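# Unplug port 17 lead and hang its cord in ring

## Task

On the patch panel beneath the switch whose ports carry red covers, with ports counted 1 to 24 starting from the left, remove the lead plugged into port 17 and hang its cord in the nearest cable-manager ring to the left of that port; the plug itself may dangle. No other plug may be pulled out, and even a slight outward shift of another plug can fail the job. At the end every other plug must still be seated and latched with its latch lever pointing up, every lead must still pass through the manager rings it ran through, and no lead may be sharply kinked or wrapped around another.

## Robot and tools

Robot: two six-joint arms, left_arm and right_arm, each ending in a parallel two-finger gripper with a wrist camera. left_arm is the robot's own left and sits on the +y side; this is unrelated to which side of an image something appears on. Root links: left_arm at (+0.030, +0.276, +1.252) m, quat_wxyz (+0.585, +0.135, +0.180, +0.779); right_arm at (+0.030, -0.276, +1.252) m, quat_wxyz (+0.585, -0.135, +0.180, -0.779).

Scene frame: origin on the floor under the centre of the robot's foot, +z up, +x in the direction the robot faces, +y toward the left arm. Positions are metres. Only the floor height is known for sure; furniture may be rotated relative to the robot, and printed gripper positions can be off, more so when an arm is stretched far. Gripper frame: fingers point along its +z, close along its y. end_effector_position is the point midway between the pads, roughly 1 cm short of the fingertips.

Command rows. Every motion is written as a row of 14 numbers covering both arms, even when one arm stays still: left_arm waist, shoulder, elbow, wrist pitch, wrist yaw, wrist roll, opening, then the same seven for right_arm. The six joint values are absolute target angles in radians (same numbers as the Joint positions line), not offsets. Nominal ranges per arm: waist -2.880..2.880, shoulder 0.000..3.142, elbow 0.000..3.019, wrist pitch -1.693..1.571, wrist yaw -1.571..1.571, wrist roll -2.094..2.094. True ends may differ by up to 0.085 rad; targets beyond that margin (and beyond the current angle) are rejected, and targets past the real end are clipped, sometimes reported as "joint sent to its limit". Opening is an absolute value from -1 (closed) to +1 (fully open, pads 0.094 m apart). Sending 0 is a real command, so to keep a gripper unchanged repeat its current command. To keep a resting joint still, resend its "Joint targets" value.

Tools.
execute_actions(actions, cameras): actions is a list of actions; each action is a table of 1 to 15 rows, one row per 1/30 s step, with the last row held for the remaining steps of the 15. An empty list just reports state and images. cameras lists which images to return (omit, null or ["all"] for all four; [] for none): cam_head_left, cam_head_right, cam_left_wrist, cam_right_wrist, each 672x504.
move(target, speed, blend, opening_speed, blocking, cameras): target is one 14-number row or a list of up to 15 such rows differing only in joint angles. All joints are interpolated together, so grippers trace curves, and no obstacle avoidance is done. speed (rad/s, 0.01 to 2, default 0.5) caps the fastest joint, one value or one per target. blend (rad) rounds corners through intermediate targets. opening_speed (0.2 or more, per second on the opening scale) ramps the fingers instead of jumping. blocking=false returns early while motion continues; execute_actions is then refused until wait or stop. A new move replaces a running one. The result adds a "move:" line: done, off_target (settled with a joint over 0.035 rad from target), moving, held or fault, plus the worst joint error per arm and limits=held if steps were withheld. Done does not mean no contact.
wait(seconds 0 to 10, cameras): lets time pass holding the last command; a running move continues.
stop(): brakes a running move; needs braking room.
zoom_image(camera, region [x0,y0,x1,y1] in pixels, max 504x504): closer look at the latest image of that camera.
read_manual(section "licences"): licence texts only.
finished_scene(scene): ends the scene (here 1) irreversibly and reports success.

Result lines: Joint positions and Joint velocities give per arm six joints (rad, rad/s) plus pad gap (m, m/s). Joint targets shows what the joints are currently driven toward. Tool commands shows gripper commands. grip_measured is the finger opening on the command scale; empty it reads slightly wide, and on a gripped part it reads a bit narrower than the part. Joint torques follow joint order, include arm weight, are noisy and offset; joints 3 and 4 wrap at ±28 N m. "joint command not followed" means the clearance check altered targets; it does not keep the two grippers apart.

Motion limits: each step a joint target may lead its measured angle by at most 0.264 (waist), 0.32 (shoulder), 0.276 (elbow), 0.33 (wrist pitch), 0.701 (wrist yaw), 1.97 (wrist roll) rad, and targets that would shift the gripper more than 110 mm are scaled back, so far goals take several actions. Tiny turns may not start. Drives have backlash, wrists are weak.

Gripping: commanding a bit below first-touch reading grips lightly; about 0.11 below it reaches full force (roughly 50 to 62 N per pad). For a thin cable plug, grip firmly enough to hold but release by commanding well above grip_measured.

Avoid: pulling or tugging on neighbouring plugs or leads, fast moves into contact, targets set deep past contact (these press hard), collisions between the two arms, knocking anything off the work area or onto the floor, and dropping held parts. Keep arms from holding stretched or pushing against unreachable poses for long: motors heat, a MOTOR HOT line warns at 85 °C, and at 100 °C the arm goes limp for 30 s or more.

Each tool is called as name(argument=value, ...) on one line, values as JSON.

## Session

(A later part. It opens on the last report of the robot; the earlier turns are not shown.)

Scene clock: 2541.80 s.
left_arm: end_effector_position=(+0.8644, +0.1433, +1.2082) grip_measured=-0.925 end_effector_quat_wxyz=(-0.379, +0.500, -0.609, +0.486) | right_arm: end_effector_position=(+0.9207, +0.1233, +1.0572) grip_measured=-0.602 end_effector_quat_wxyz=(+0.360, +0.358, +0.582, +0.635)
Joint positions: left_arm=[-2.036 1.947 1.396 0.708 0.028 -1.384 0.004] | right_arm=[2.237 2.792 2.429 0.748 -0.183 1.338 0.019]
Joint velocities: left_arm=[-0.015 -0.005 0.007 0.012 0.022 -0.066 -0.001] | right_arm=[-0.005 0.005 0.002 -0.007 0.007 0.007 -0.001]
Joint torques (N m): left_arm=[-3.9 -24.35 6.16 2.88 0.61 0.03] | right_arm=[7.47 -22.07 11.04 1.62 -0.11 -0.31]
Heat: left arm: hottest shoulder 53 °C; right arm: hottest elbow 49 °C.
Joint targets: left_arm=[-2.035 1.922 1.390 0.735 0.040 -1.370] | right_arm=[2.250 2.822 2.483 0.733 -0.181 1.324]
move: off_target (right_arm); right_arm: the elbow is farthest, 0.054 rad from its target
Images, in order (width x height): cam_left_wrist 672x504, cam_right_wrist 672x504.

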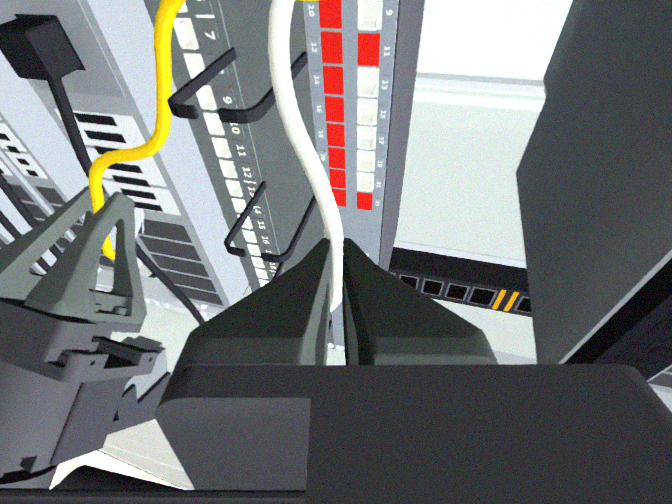

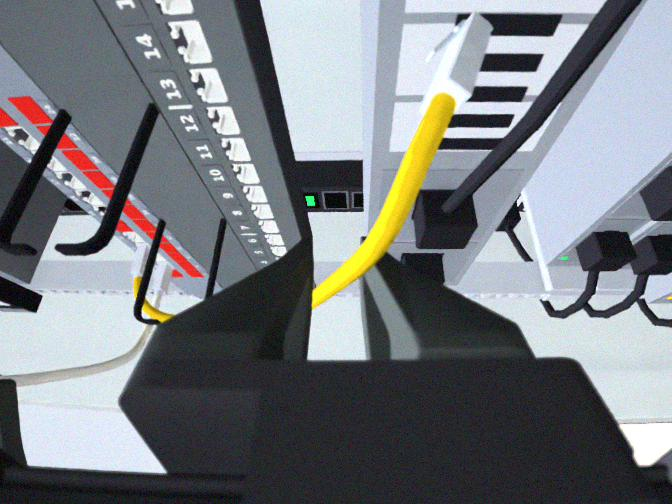

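move(target=[-2.035,1.922,1.39,0.735,0.04,-1.37,-0.95,2.25,2.822,2.483,0.733,-0.181,1.323,-0.95], opening_speed=0.5, cameras=["cam_left_wrist","cam_right_wrist"])

Scene clock: 2549.00 s.
left_arm: end_effector_position=(+0.8644, +0.1433, +1.2082) grip_measured=-0.925 end_effector_quat_wxyz=(-0.379, +0.500, -0.609, +0.486) | right_arm: end_effector_position=(+0.9224, +0.1230, +1.0603) grip_measured=-0.901 end_effector_quat_wxyz=(+0.362, +0.357, +0.580, +0.636)
Joint positions: left_arm=[-2.036 1.947 1.396 0.708 0.028 -1.384 0.004] | right_arm=[2.237 2.792 2.435 0.748 -0.183 1.338 0.005]
Joint velocities: left_arm=[-0.015 -0.015 -0.002 -0.002 -0.022 0.007 0] | right_arm=[-0.005 -0.005 -0.012 -0.017 0.007 -0.007 -0.002]
Joint torques (N m): left_arm=[-3.6 -24.18 6.12 2.97 0.62 0.02] | right_arm=[7.41 -21.42 10.85 1.65 -0.08 -0.32]
Heat: left arm: hottest shoulder 53 °C; right arm: hottest elbow 50 °C.
Joint targets: left_arm=[-2.035 1.922 1.390 0.735 0.040 -1.370] | right_arm=[2.250 2.822 2.483 0.733 -0.181 1.323]
move: off_target (right_arm); right_arm: the elbow is farthest, 0.048 rad from its target
Images, in order (width x height): cam_left_wrist 672x504, cam_right_wrist 672x504.

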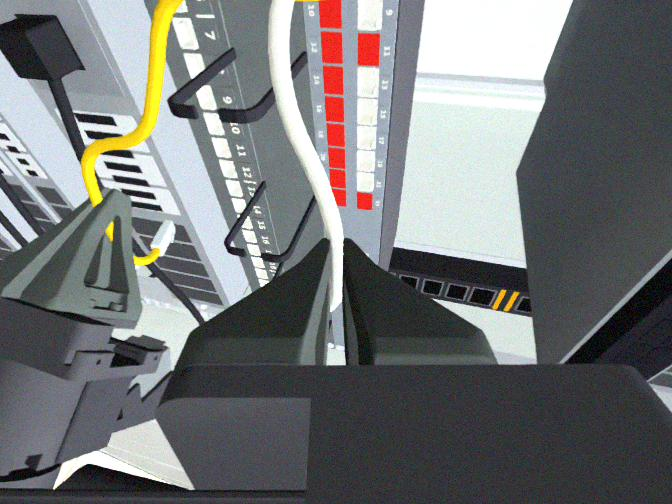

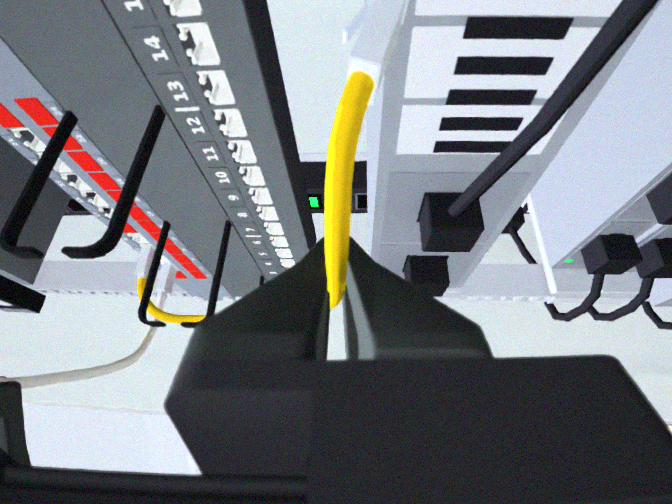

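move(target=[[-1.99,1.845,1.475,0.31,0.27,-1.232,-0.95,2.26,2.835,2.39,1.20,-0.22,1.34,-0.95]], speed=0.2)

zoom_image(camera="cam_head_left", region=[260, 280, 370, 350])

Scene clock: 2618.50 s.
left_arm: end_effector_position=(+0.8542, +0.1456, +1.1974) grip_measured=-0.925 end_effector_quat_wxyz=(+0.275, -0.447, +0.720, -0.454) | right_arm: end_effector_position=(+0.8919, +0.0998, +1.1219) grip_measured=-0.904 end_effector_quat_wxyz=(+0.458, +0.282, +0.460, +0.706)
Joint positions: left_arm=[-1.983 1.878 1.439 0.331 0.252 -1.249 0.004] | right_arm=[2.237 2.812 2.395 1.176 -0.214 1.338 0.005]
Joint velocities: left_arm=[-0.024 0.005 0.002 -0.027 -0.066 0.051 -0.001] | right_arm=[-0.005 -0.015 0.002 0.007 0.022 0.081 -0.001]
Joint torques (N m): left_arm=[-4.01 -25.35 10.32 0.96 0.97 0.03] | right_arm=[8.94 -20.48 6.41 3.12 -0.39 -0.09]
Heat: left arm: hottest shoulder 53 °C; right arm: hottest elbow 54 °C.
Joint targets: left_arm=[-1.990 1.844 1.475 0.310 0.271 -1.233] | right_arm=[2.260 2.836 2.390 1.200 -0.220 1.340]
move: off_target (left_arm); left_arm: the elbow is farthest, 0.036 rad from its target

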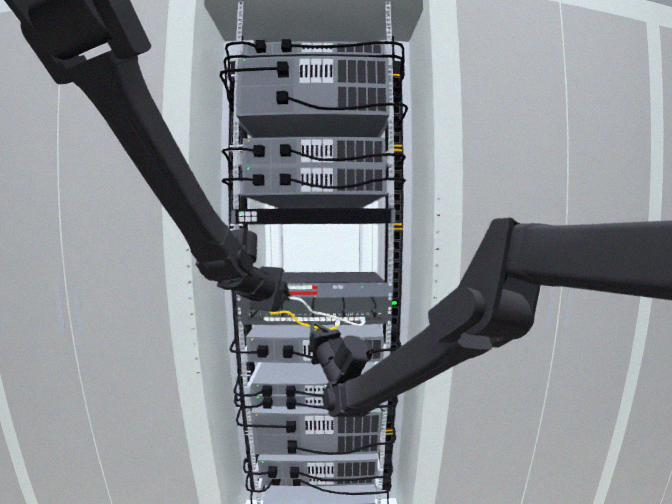

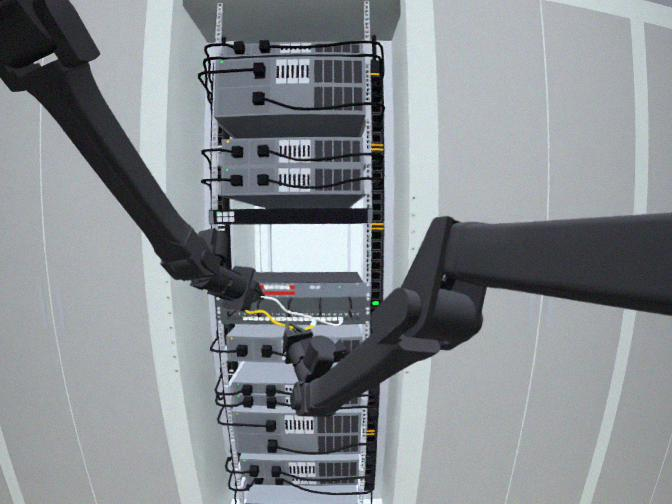

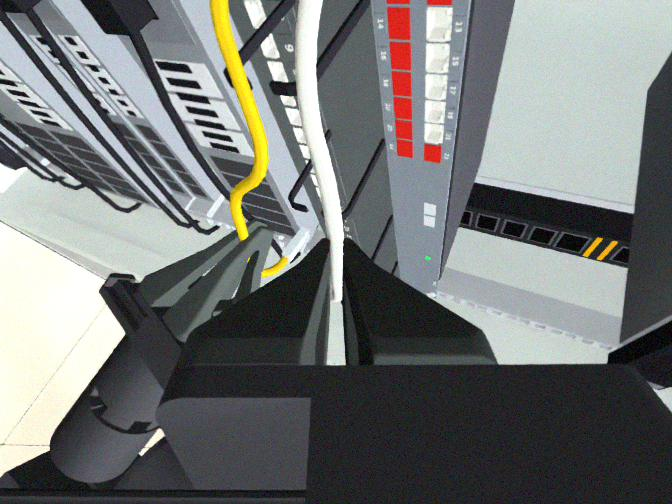

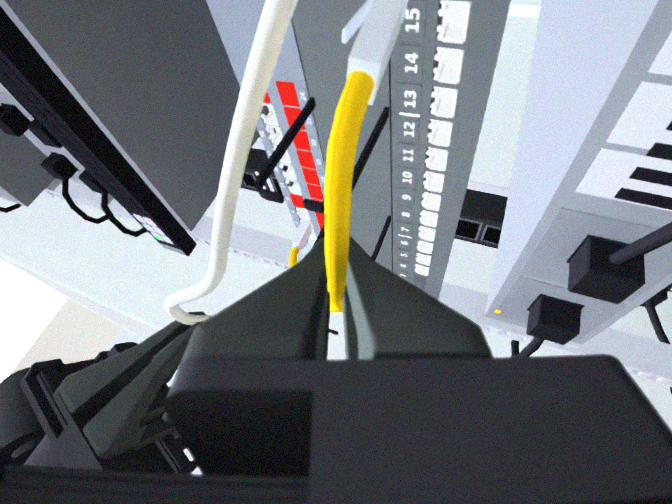

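Scaled by 4.582 from the camera's 672x504 image, which has a finer 960x720 frame.

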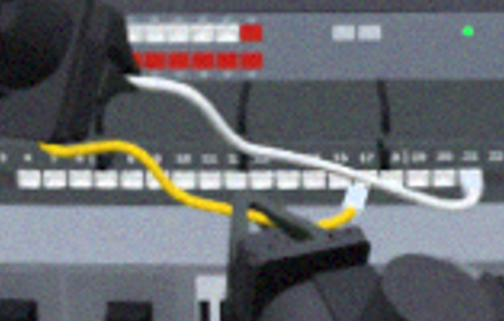

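move(target=[[-1.99,1.82,1.475,0.31,0.27,-1.232,-0.95,2.29,2.78,2.26,1.22,-0.21,1.64,-0.95],[-1.99,1.82,1.475,0.31,0.27,-1.232,-0.95,2.295,2.68,2.20,1.21,-0.2,1.64,-0.95]], speed=0.2)

zoom_image(camera="cam_head_left", region=[260, 280, 370, 350])

zoom_image(camera="cam_right_wrist", region=[180, 0, 560, 285])

Scene clock: 2648.27 s.
left_arm: end_effector_position=(+0.8555, +0.1463, +1.2046) grip_measured=-0.925 end_effector_quat_wxyz=(+0.277, -0.445, +0.719, -0.456) | right_arm: end_effector_position=(+0.8705, +0.1216, +1.1342) grip_measured=-0.904 end_effector_quat_wxyz=(+0.326, +0.359, +0.434, +0.759)
Joint positions: left_arm=[-1.983 1.867 1.439 0.326 0.255 -1.247 0.004] | right_arm=[2.272 2.704 2.202 1.195 -0.2 1.624 0.005]
Joint velocities: left_arm=[0.005 -0.015 0.002 0.007 0.022 -0.007 0.002] | right_arm=[-0.015 -0.005 -0.002 -0.022 -0.037 -0.007 0.001]
Joint torques (N m): left_arm=[-3.84 -26.29 10.26 1.09 0.77 0.02] | right_arm=[7.88 -25.35 6.08 2.7 -0.14 0.09]
Heat: left arm: hottest shoulder 53 °C; right arm: hottest elbow 49 °C.
Joint targets: left_arm=[-1.990 1.821 1.475 0.310 0.270 -1.232] | right_arm=[2.295 2.680 2.200 1.210 -0.200 1.640]
move: off_target (left_arm); left_arm: the shoulder is farthest, 0.047 rad from its target

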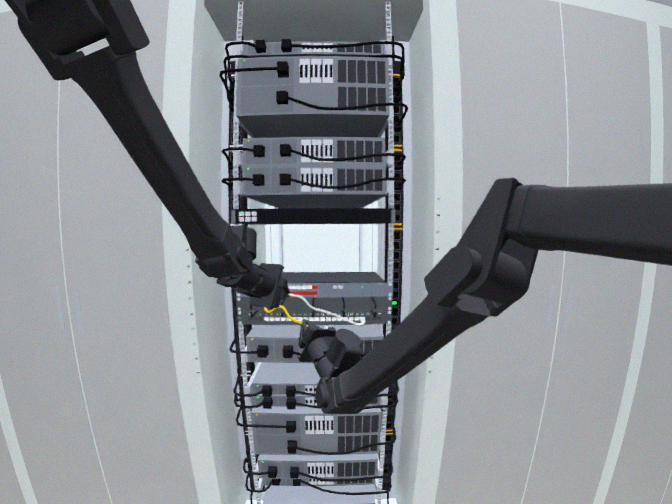

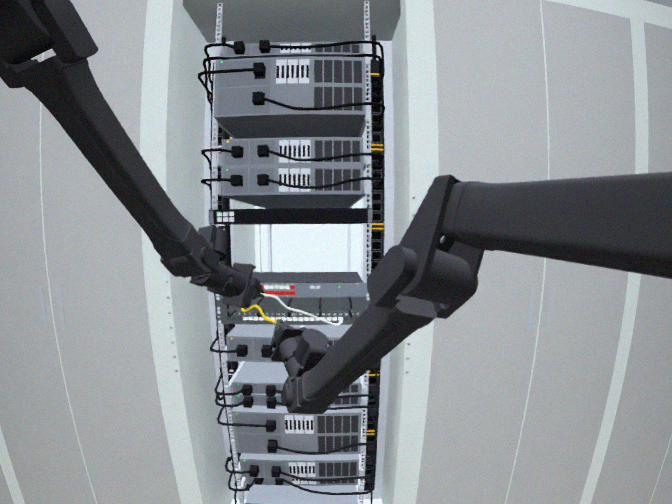

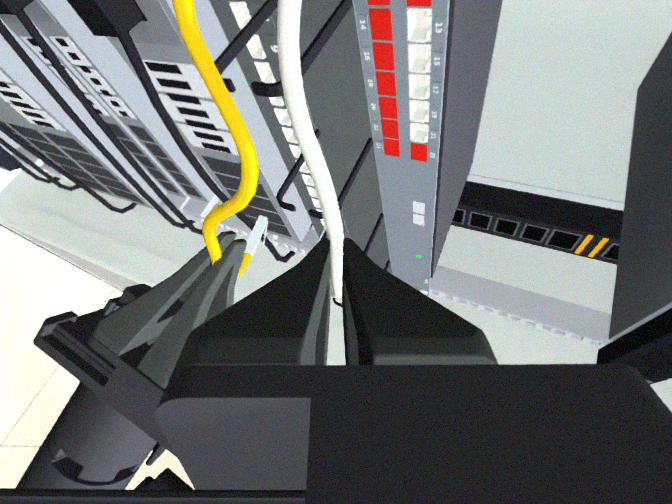

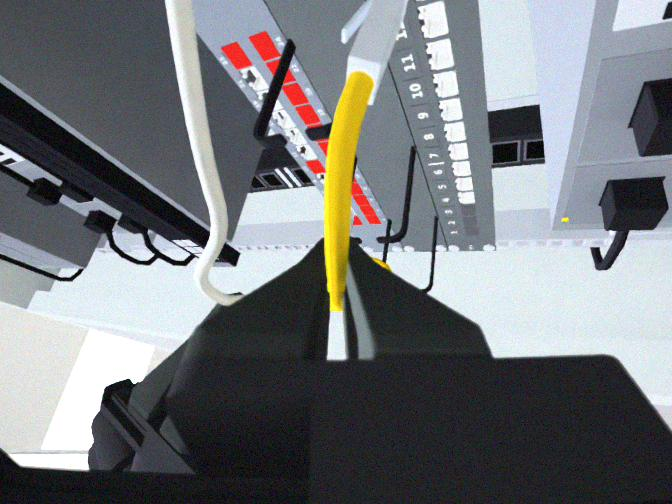

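Scaled by 4.582 from the camera's 672x504 image, which has a finer 960x720 frame.

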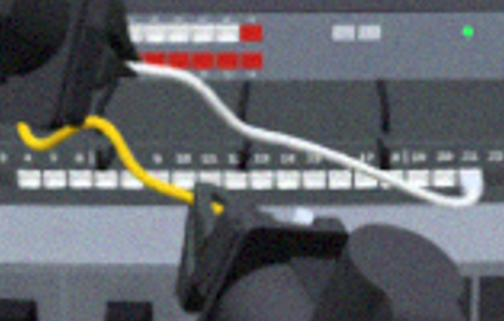

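Scaled by 1.326 from the camera's 672x504 image, which has a finer 960x720 frame.

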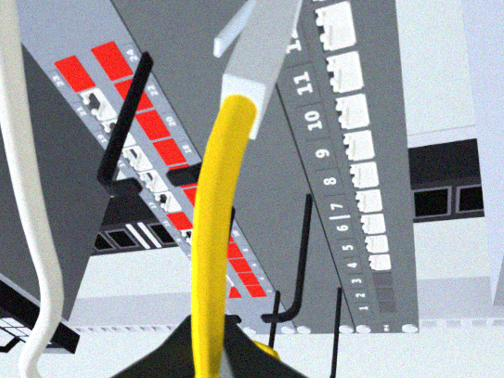

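move(target=[[-1.99,1.82,1.475,0.31,0.27,-1.232,-0.95,2.30,2.62,2.14,1.225,-0.2,1.64,-0.95]], speed=0.15)

zoom_image(camera="cam_right_wrist", region=[180, 0, 560, 285])

zoom_image(camera="cam_left_wrist", region=[140, 30, 360, 290])

Scene clock: 2686.47 s.
left_arm: end_effector_position=(+0.8557, +0.1465, +1.2058) grip_measured=-0.925 end_effector_quat_wxyz=(+0.277, -0.445, +0.719, -0.456) | right_arm: end_effector_position=(+0.8746, +0.1152, +1.1593) grip_measured=-0.904 end_effector_quat_wxyz=(+0.329, +0.357, +0.430, +0.761)
Joint positions: left_arm=[-1.983 1.865 1.439 0.326 0.255 -1.247 0.004] | right_arm=[2.272 2.644 2.145 1.203 -0.2 1.624 0.005]
Joint velocities: left_arm=[0.005 -0.005 -0.012 -0.012 0.037 -0.095 0] | right_arm=[-0.005 -0.005 -0.022 -0.002 -0.051 0.007 0]
Joint torques (N m): left_arm=[-4.13 -26.52 10.36 1.18 0.75 0.04] | right_arm=[8.94 -25.35 6.11 3.02 -0.15 0.04]
Heat: left arm: hottest shoulder 55 °C; right arm: hottest shoulder 45 °C.
Joint targets: left_arm=[-1.990 1.819 1.475 0.310 0.270 -1.232] | right_arm=[2.300 2.619 2.140 1.225 -0.200 1.640]
move: off_target (left_arm); left_arm: the shoulder is farthest, 0.045 rad from its target

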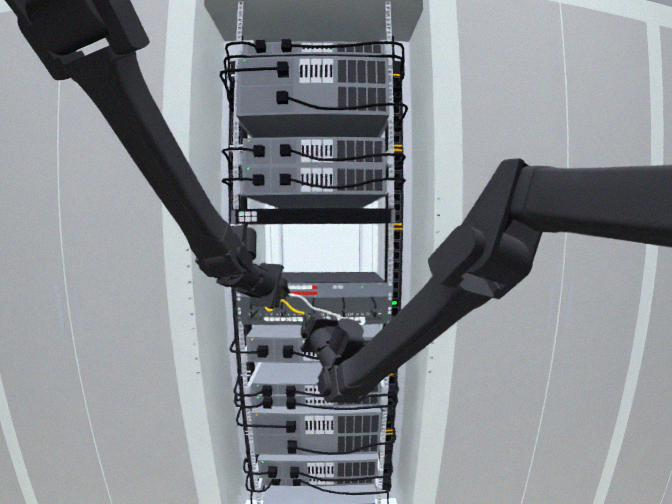

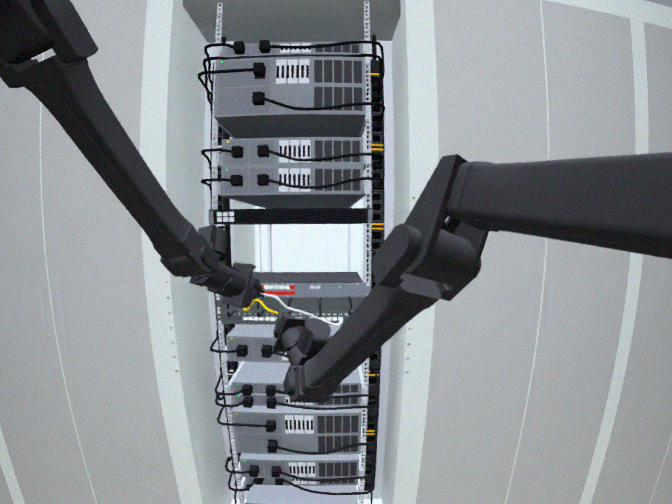

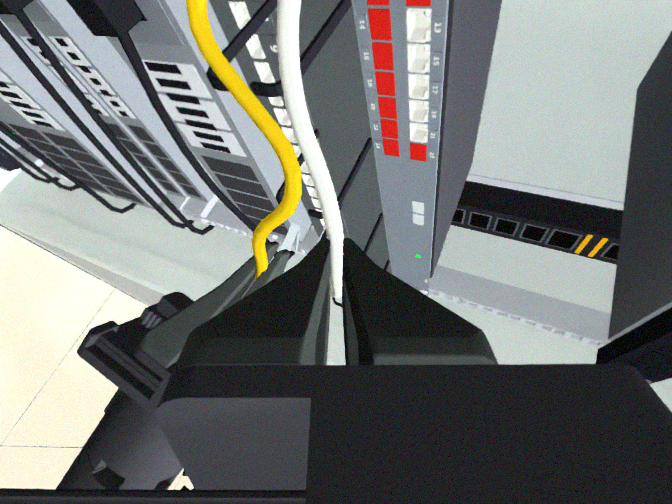

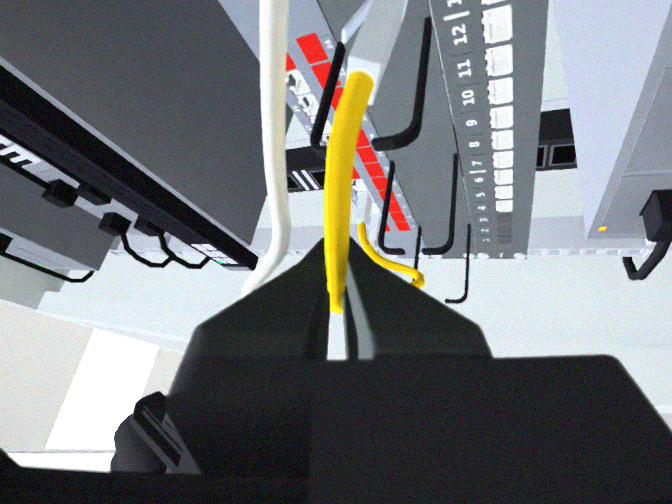

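Scaled by 1.326 from the camera's 672x504 image, which has a finer 960x720 frame.

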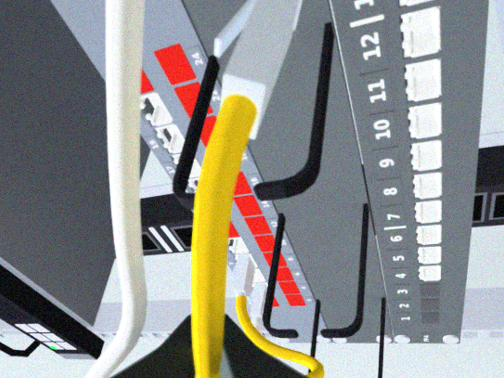

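Scaled by 1.938 from the camera's 672x504 image, which has a finer 960x720 frame.

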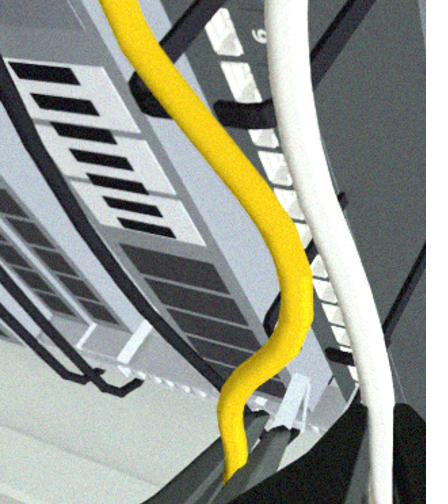

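move(target=[[-1.99,1.82,1.475,0.31,0.27,-1.232,-0.95,2.282,2.72,2.347,1.115,-0.2,1.64,-0.95]], speed=0.15, cameras=["cam_left_wrist","cam_right_wrist"])

zoom_image(camera="cam_right_wrist", region=[180, 0, 560, 285])

Scene clock: 2713.07 s.
left_arm: end_effector_position=(+0.8562, +0.1466, +1.2082) grip_measured=-0.925 end_effector_quat_wxyz=(+0.278, -0.444, +0.719, -0.457) | right_arm: end_effector_position=(+0.8973, +0.1207, +1.1697) grip_measured=-0.904 end_effector_quat_wxyz=(+0.334, +0.352, +0.423, +0.766)
Joint positions: left_arm=[-1.983 1.862 1.439 0.326 0.256 -1.247 0.004] | right_arm=[2.272 2.695 2.291 1.131 -0.2 1.624 0.005]
Joint velocities: left_arm=[0.005 -0.005 0.002 -0.007 -0.051 -0.095 0] | right_arm=[0.005 -0.015 0.002 -0.007 0.037 0.007 -0.001]
Joint torques (N m): left_arm=[-4.13 -26.34 10.41 1.18 0.71 0.03] | right_arm=[7.06 -20.72 11.07 1.43 -0.19 0.07]
Heat: left arm: hottest shoulder 57 °C; right arm: hottest shoulder 50 °C.
Joint targets: left_arm=[-1.990 1.821 1.475 0.310 0.270 -1.232] | right_arm=[2.282 2.721 2.348 1.116 -0.200 1.640]
move: off_target (left_arm, right_arm); left_arm: the shoulder is farthest, 0.042 rad from its target; right_arm: the elbow is farthest, 0.056 rad from its target
Images, in order (width x height): cam_left_wrist 672x504, cam_right_wrist 672x504.

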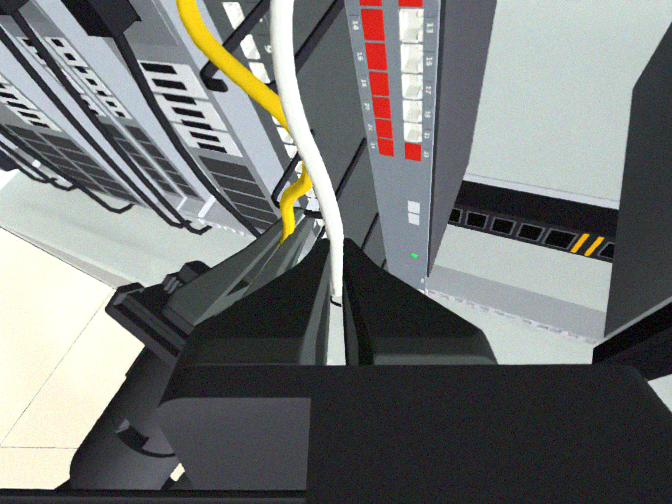

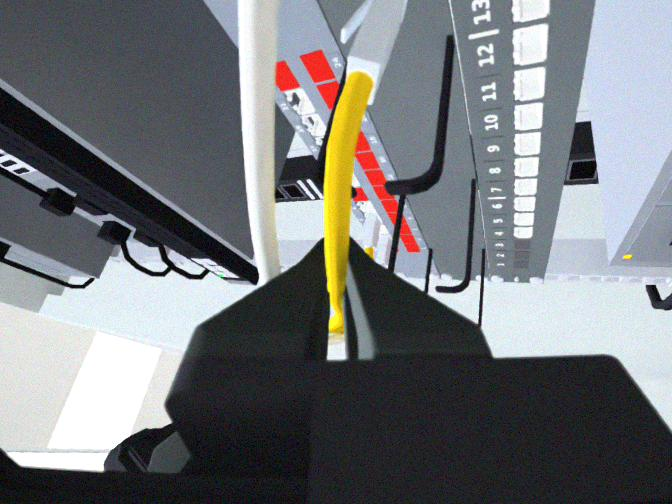

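Scaled by 1.326 from the camera's 672x504 image, which has a finer 960x720 frame.

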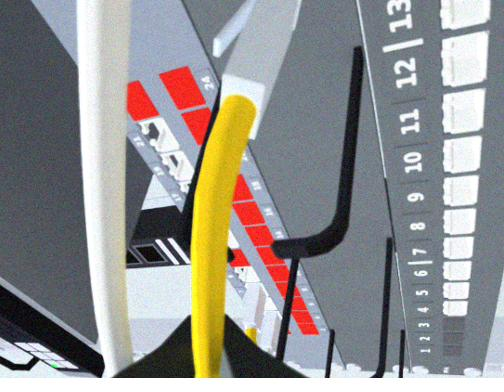

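move(target=[[-1.99,1.82,1.475,0.31,0.27,-1.232,-0.95,2.29,2.69,2.235,1.19,-0.2,1.64,-0.95]], speed=0.15, cameras=["cam_right_wrist"])

zoom_image(camera="cam_right_wrist", region=[180, 0, 560, 285])

Scene clock: 2731.47 s.
left_arm: end_effector_position=(+0.8562, +0.1466, +1.2082) grip_measured=-0.925 end_effector_quat_wxyz=(+0.278, -0.444, +0.719, -0.457) | right_arm: end_effector_position=(+0.8832, +0.1208, +1.1522) grip_measured=-0.904 end_effector_quat_wxyz=(+0.329, +0.356, +0.428, +0.763)
Joint positions: left_arm=[-1.983 1.862 1.439 0.326 0.256 -1.247 0.004] | right_arm=[2.272 2.695 2.237 1.168 -0.2 1.625 0.005]
Joint velocities: left_arm=[-0.005 -0.024 0.002 -0.012 -0.022 -0.007 0] | right_arm=[0.005 0.005 -0.017 0.012 -0.051 -0.022 0]
Joint torques (N m): left_arm=[-4.25 -26.23 10.29 1.07 0.71 0.05] | right_arm=[8 -23.59 6.31 3.02 -0.13 0.08]
Heat: left arm: hottest shoulder 55 °C; right arm: hottest shoulder 49 °C.
Joint targets: left_arm=[-1.990 1.820 1.475 0.310 0.270 -1.232] | right_arm=[2.290 2.689 2.234 1.190 -0.200 1.641]
move: off_target (left_arm); left_arm: the shoulder is farthest, 0.042 rad from its target
Images, in order (width x height): cam_right_wrist 672x504.

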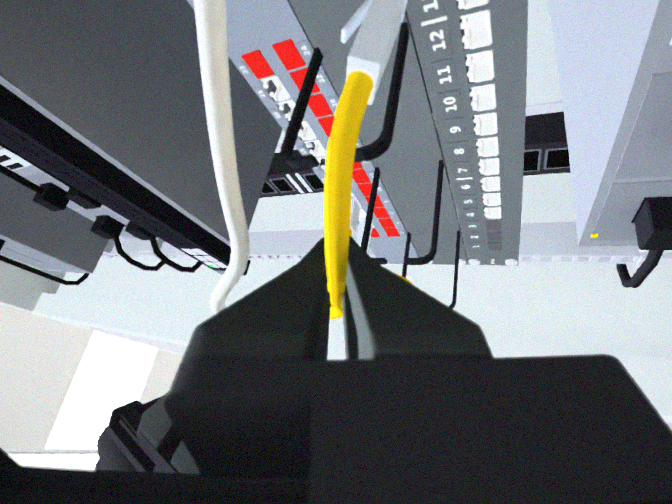

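Scaled by 1.326 from the camera's 672x504 image, which has a finer 960x720 frame.

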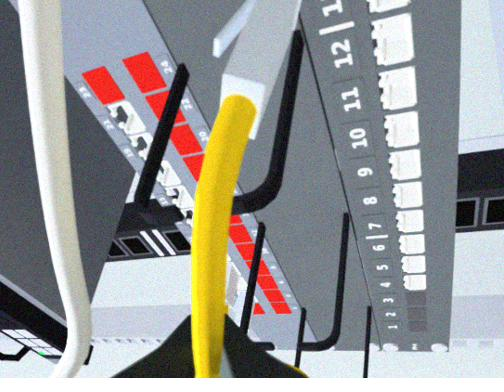

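move(target=[[-1.99,1.82,1.475,0.31,0.27,-1.232,-0.95,2.282,2.763,2.42,1.085,-0.2,1.64,-0.95]], speed=0.15, cameras=["cam_right_wrist"])

zoom_image(camera="cam_right_wrist", region=[180, 0, 560, 285])

Scene clock: 2750.70 s.
left_arm: end_effector_position=(+0.8562, +0.1466, +1.2082) grip_measured=-0.925 end_effector_quat_wxyz=(+0.278, -0.444, +0.719, -0.457) | right_arm: end_effector_position=(+0.9009, +0.1257, +1.1583) grip_measured=-0.904 end_effector_quat_wxyz=(+0.332, +0.354, +0.425, +0.764)
Joint positions: left_arm=[-1.983 1.862 1.439 0.326 0.256 -1.247 0.004] | right_arm=[2.272 2.739 2.36 1.099 -0.2 1.625 0.005]
Joint velocities: left_arm=[-0.005 -0.005 0.002 -0.002 -0.007 0.051 -0.001] | right_arm=[-0.005 -0.005 -0.002 -0.002 0.007 -0.022 0]
Joint torques (N m): left_arm=[-3.43 -26.23 10.33 1.2 0.72 0.02] | right_arm=[7.06 -21.19 11.17 1.18 -0.19 -0.01]
Heat: left arm: hottest shoulder 54 °C; right arm: hottest shoulder 49 °C.
Joint targets: left_arm=[-1.990 1.820 1.475 0.310 0.270 -1.232] | right_arm=[2.282 2.763 2.419 1.084 -0.200 1.640]
move: off_target (left_arm, right_arm); left_arm: the shoulder is farthest, 0.042 rad from its target; right_arm: the elbow is farthest, 0.060 rad from its target
Images, in order (width x height): cam_right_wrist 672x504.

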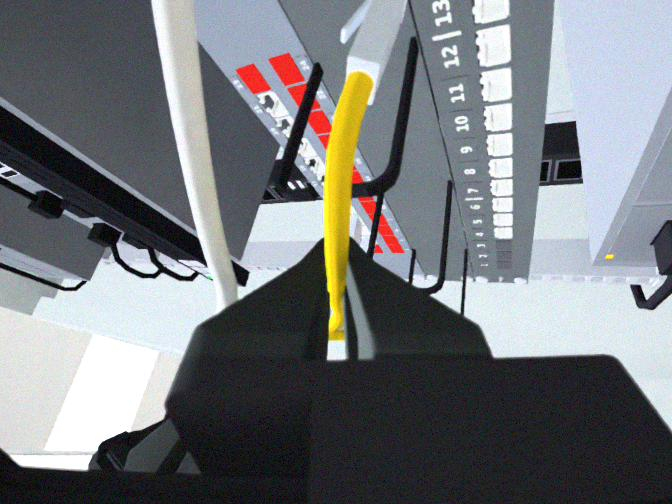

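Scaled by 1.326 from the camera's 672x504 image, which has a finer 960x720 frame.

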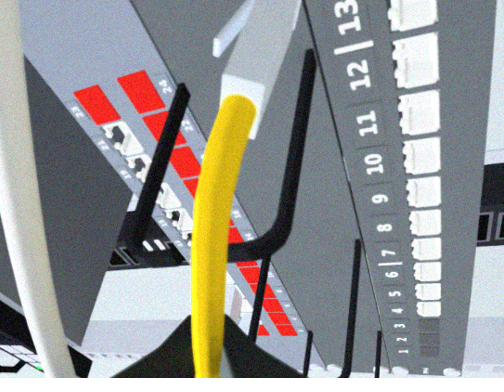

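move(target=[[-1.99,1.82,1.475,0.31,0.27,-1.232,-0.95,2.278,2.81,2.535,1.015,-0.2,1.64,-0.95]], speed=0.12, cameras=["cam_left_wrist","cam_right_wrist"])

zoom_image(camera="cam_right_wrist", region=[180, 0, 560, 285])

Scene clock: 2760.10 s.
left_arm: end_effector_position=(+0.8562, +0.1466, +1.2082) grip_measured=-0.925 end_effector_quat_wxyz=(+0.278, -0.444, +0.719, -0.457) | right_arm: end_effector_position=(+0.9145, +0.1297, +1.1611) grip_measured=-0.904 end_effector_quat_wxyz=(+0.332, +0.354, +0.424, +0.764)
Joint positions: left_arm=[-1.983 1.862 1.439 0.326 0.256 -1.247 0.004] | right_arm=[2.272 2.785 2.475 1.031 -0.198 1.625 0.005]
Joint velocities: left_arm=[-0.005 0.005 -0.022 -0.012 0.051 0.037 0.001] | right_arm=[-0.015 -0.005 -0.007 -0.007 0.007 -0.007 0]
Joint torques (N m): left_arm=[-3.66 -26.11 10.4 1.16 0.71 0.02] | right_arm=[6.42 -21.13 11.48 1.47 -0.25 0.09]
Heat: left arm: hottest shoulder 53 °C; right arm: hottest shoulder 49 °C.
Joint targets: left_arm=[-1.990 1.820 1.475 0.310 0.270 -1.232] | right_arm=[2.278 2.811 2.535 1.016 -0.199 1.640]
move: off_target (left_arm, right_arm); left_arm: the shoulder is farthest, 0.042 rad from its target; right_arm: the elbow is farthest, 0.060 rad from its target
Images, in order (width x height): cam_left_wrist 672x504, cam_right_wrist 672x504.

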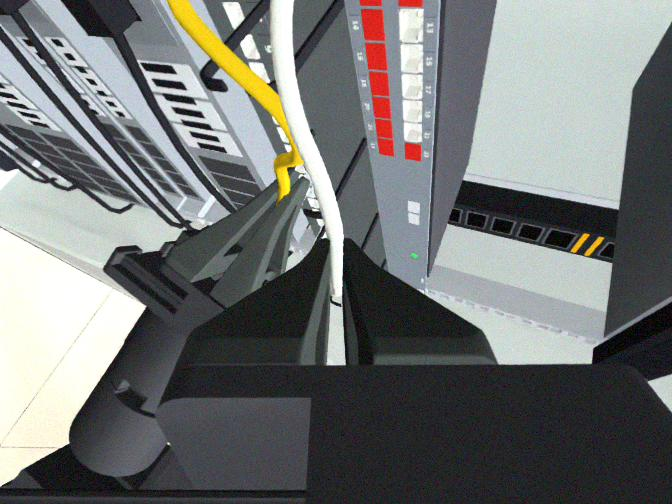

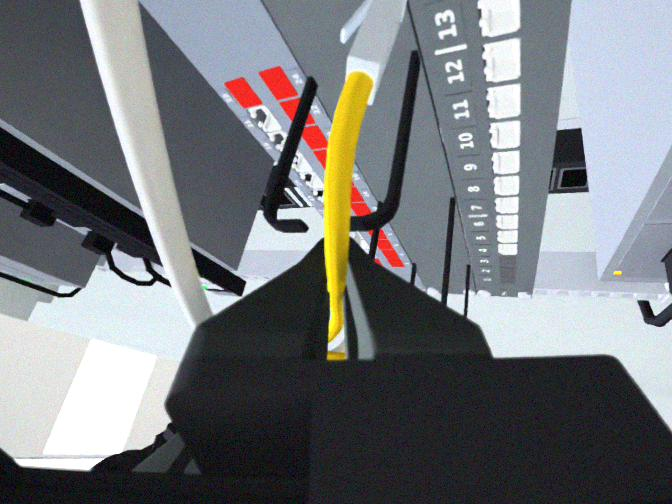

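Scaled by 1.326 from the camera's 672x504 image, which has a finer 960x720 frame.

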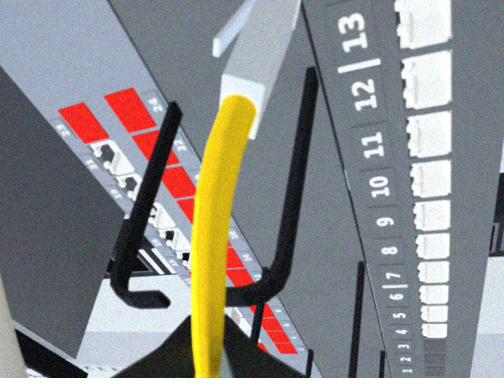

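move(target=[[-1.99,1.82,1.475,0.31,0.27,-1.232,-0.95,2.278,2.855,2.60,0.975,-0.2,1.64,-0.95]], speed=0.12, cameras=["cam_right_wrist"])

zoom_image(camera="cam_right_wrist", region=[180, 0, 560, 285])

Scene clock: 2782.13 s.
left_arm: end_effector_position=(+0.8562, +0.1466, +1.2082) grip_measured=-0.925 end_effector_quat_wxyz=(+0.278, -0.444, +0.719, -0.457) | right_arm: end_effector_position=(+0.9130, +0.1364, +1.1381) grip_measured=-0.904 end_effector_quat_wxyz=(+0.324, +0.361, +0.435, +0.758)
Joint positions: left_arm=[-1.983 1.862 1.439 0.326 0.256 -1.247 0.004] | right_arm=[2.272 2.836 2.535 0.988 -0.198 1.625 0.005]
Joint velocities: left_arm=[-0.024 -0.015 0.002 -0.007 -0.007 -0.022 0] | right_arm=[0.015 0.005 -0.012 -0.002 -0.037 0.037 -0.001]
Joint torques (N m): left_arm=[-3.78 -25.88 10.36 1.16 0.7 0.03] | right_arm=[7.41 -21.71 12.01 1.46 -0.23 0.07]
Heat: left arm: hottest shoulder 53 °C; right arm: hottest elbow 52 °C.
Joint targets: left_arm=[-1.990 1.820 1.475 0.310 0.270 -1.232] | right_arm=[2.278 2.855 2.601 0.975 -0.200 1.640]
move: off_target (left_arm, right_arm); left_arm: the shoulder is farthest, 0.042 rad from its target; right_arm: the elbow is farthest, 0.065 rad from its target
Images, in order (width x height): cam_right_wrist 672x504.

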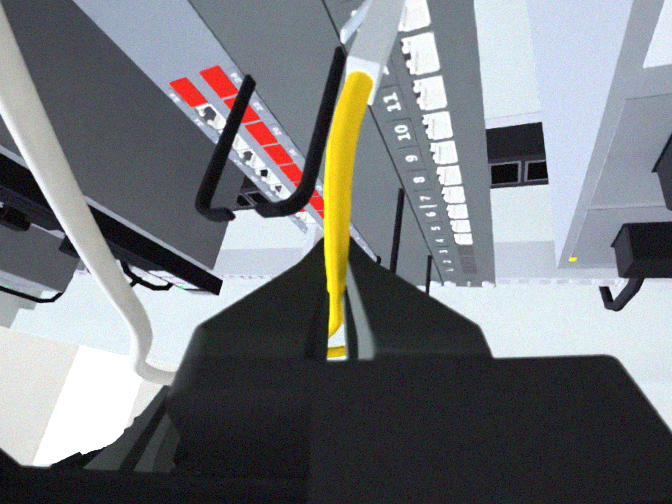

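Scaled by 1.326 from the camera's 672x504 image, which has a finer 960x720 frame.

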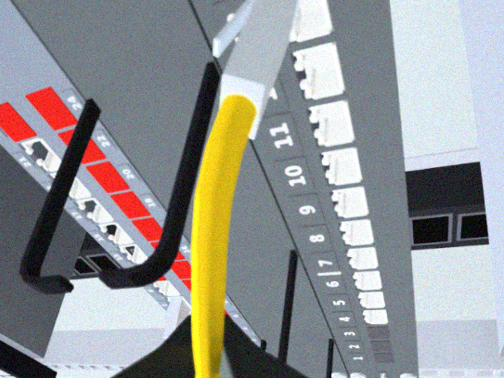

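move(target=[[-1.99,1.82,1.475,0.31,0.27,-1.232,-0.95,2.28,2.80,2.37,1.09,-0.2,1.64,-0.95],[-1.99,1.82,1.475,0.31,0.27,-1.232,-0.95,2.285,2.66,2.20,1.19,-0.2,1.64,-0.95],[-1.99,1.82,1.475,0.31,0.27,-1.232,-0.95,2.28,2.735,2.42,1.085,-0.2,1.64,-0.95]], speed=0.15, cameras=["cam_right_wrist"])

zoom_image(camera="cam_right_wrist", region=[180, 0, 560, 285])

Scene clock: 2829.50 s.
left_arm: end_effector_position=(+0.8562, +0.1466, +1.2082) grip_measured=-0.925 end_effector_quat_wxyz=(+0.278, -0.444, +0.719, -0.457) | right_arm: end_effector_position=(+0.9076, +0.1219, +1.1775) grip_measured=-0.904 end_effector_quat_wxyz=(+0.337, +0.350, +0.418, +0.768)
Joint positions: left_arm=[-1.983 1.862 1.439 0.326 0.256 -1.247 0.004] | right_arm=[2.272 2.715 2.357 1.097 -0.198 1.625 0.005]
Joint velocities: left_arm=[-0.005 -0.005 0.022 0.012 0.037 -0.066 0.001] | right_arm=[-0.005 -0.005 0.002 -0.002 0.007 -0.066 0]
Joint torques (N m): left_arm=[-4.19 -25.82 10.3 1.07 0.72 0.03] | right_arm=[7 -21.48 11.77 1.48 -0.2 0.01]
Heat: left arm: hottest shoulder 53 °C; right arm: hottest elbow 52 °C.
Joint targets: left_arm=[-1.990 1.820 1.475 0.310 0.270 -1.232] | right_arm=[2.280 2.735 2.419 1.084 -0.200 1.639]
move: off_target (left_arm, right_arm); left_arm: the shoulder is farthest, 0.042 rad from its target; right_arm: the elbow is farthest, 0.063 rad from its target
Images, in order (width x height): cam_right_wrist 672x504.

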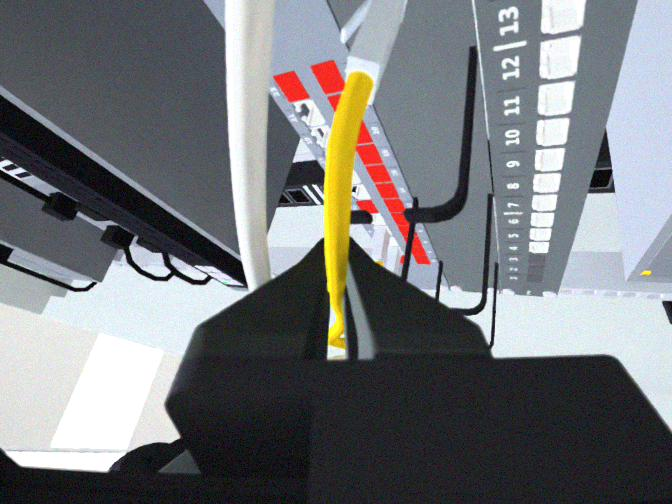

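Scaled by 1.326 from the camera's 672x504 image, which has a finer 960x720 frame.

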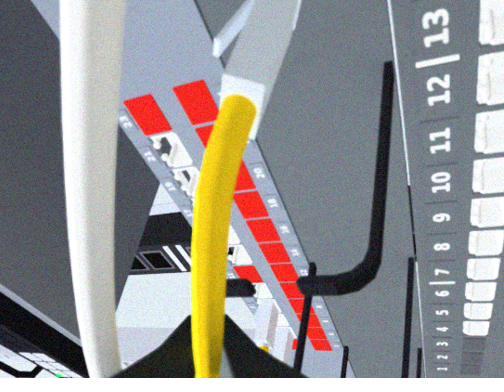

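move(target=[[-1.99,1.82,1.475,0.31,0.27,-1.232,-0.95,2.285,2.695,2.25,1.17,-0.2,1.64,-0.95],[-1.99,1.82,1.475,0.31,0.27,-1.232,-0.95,2.28,2.752,2.39,1.10,-0.2,1.64,-0.95]], speed=0.15, cameras=["cam_right_wrist"])

zoom_image(camera="cam_right_wrist", region=[180, 0, 560, 285])

Scene clock: 2843.90 s.
left_arm: end_effector_position=(+0.8562, +0.1466, +1.2082) grip_measured=-0.925 end_effector_quat_wxyz=(+0.278, -0.444, +0.719, -0.457) | right_arm: end_effector_position=(+0.8977, +0.1244, +1.1575) grip_measured=-0.904 end_effector_quat_wxyz=(+0.332, +0.354, +0.425, +0.764)
Joint positions: left_arm=[-1.983 1.862 1.439 0.326 0.256 -1.247 0.004] | right_arm=[2.272 2.73 2.335 1.114 -0.198 1.625 0.005]
Joint velocities: left_arm=[0.015 -0.005 -0.022 -0.007 0.022 0.007 0] | right_arm=[-0.005 -0.015 0.002 0.002 -0.007 -0.022 -0.001]
Joint torques (N m): left_arm=[-3.9 -26.34 10.32 1.16 0.71 0.01] | right_arm=[6.77 -21.3 10.93 1.4 -0.21 0.1]
Heat: left arm: hottest shoulder 53 °C; right arm: hottest elbow 54 °C.
Joint targets: left_arm=[-1.990 1.820 1.475 0.310 0.270 -1.232] | right_arm=[2.280 2.751 2.391 1.100 -0.200 1.640]
move: off_target (left_arm, right_arm); left_arm: the shoulder is farthest, 0.042 rad from its target; right_arm: the elbow is farthest, 0.055 rad from its target
Images, in order (width x height): cam_right_wrist 672x504.

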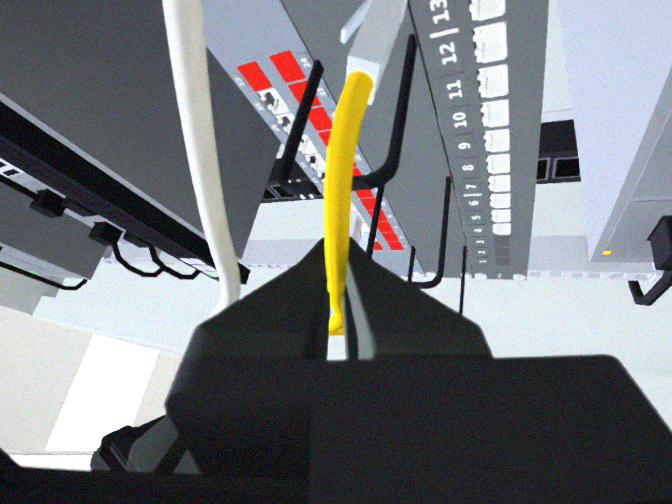

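Scaled by 1.326 from the camera's 672x504 image, which has a finer 960x720 frame.

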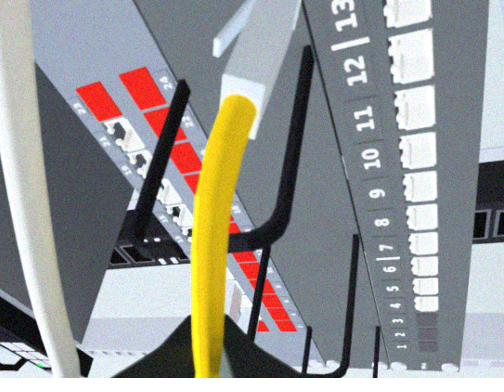

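move(target=[[-1.99,1.82,1.475,0.31,0.27,-1.232,-0.95,2.278,2.808,2.535,1.015,-0.2,1.64,-0.95],[-1.99,1.82,1.475,0.31,0.27,-1.232,-0.95,2.270,2.852,2.66,0.937,-0.2,1.64,-0.95]], speed=0.12, cameras=["cam_right_wrist"])

zoom_image(camera="cam_right_wrist", region=[180, 0, 560, 285])

Scene clock: 2869.83 s.
left_arm: end_effector_position=(+0.8562, +0.1466, +1.2082) grip_measured=-0.925 end_effector_quat_wxyz=(+0.278, -0.444, +0.719, -0.457) | right_arm: end_effector_position=(+0.9264, +0.1346, +1.1685) grip_measured=-0.904 end_effector_quat_wxyz=(+0.333, +0.346, +0.427, +0.766)
Joint positions: left_arm=[-1.983 1.862 1.439 0.326 0.256 -1.247 0.004] | right_arm=[2.272 2.83 2.594 0.959 -0.212 1.618 0.005]
Joint velocities: left_arm=[0.005 -0.005 0.007 -0.007 0.037 0.007 -0.001] | right_arm=[-0.015 -0.005 0.002 0.002 -0.037 -0.022 -0.001]
Joint torques (N m): left_arm=[-3.96 -26.17 10.37 1.16 0.74 0.01] | right_arm=[7.06 -22.18 12.33 0.88 0.01 0.05]
Heat: left arm: hottest shoulder 53 °C; right arm: hottest elbow 56 °C.
Joint targets: left_arm=[-1.990 1.820 1.475 0.310 0.270 -1.232] | right_arm=[2.270 2.853 2.660 0.937 -0.208 1.632]
move: off_target (left_arm, right_arm); left_arm: the shoulder is farthest, 0.042 rad from its target; right_arm: the elbow is farthest, 0.066 rad from its target
Images, in order (width x height): cam_right_wrist 672x504.

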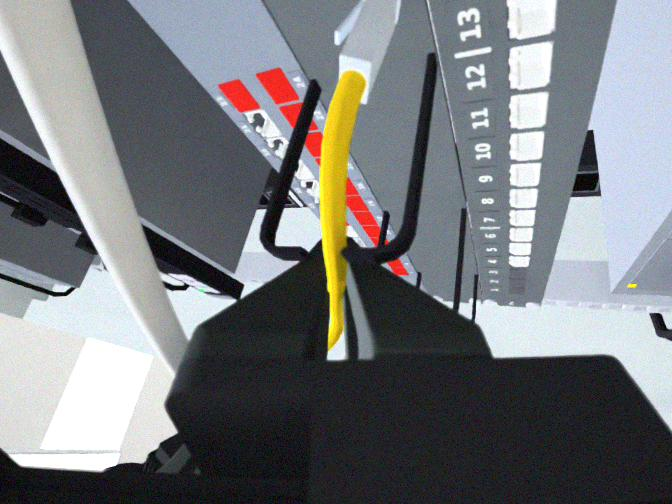

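Scaled by 1.326 from the camera's 672x504 image, which has a finer 960x720 frame.

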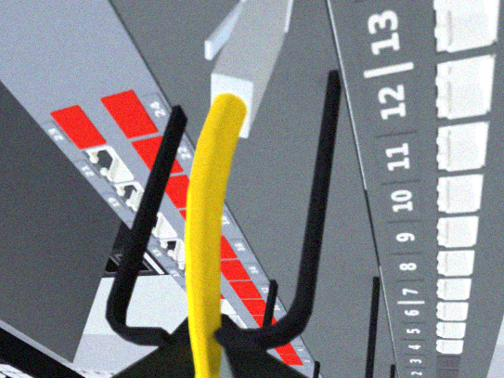

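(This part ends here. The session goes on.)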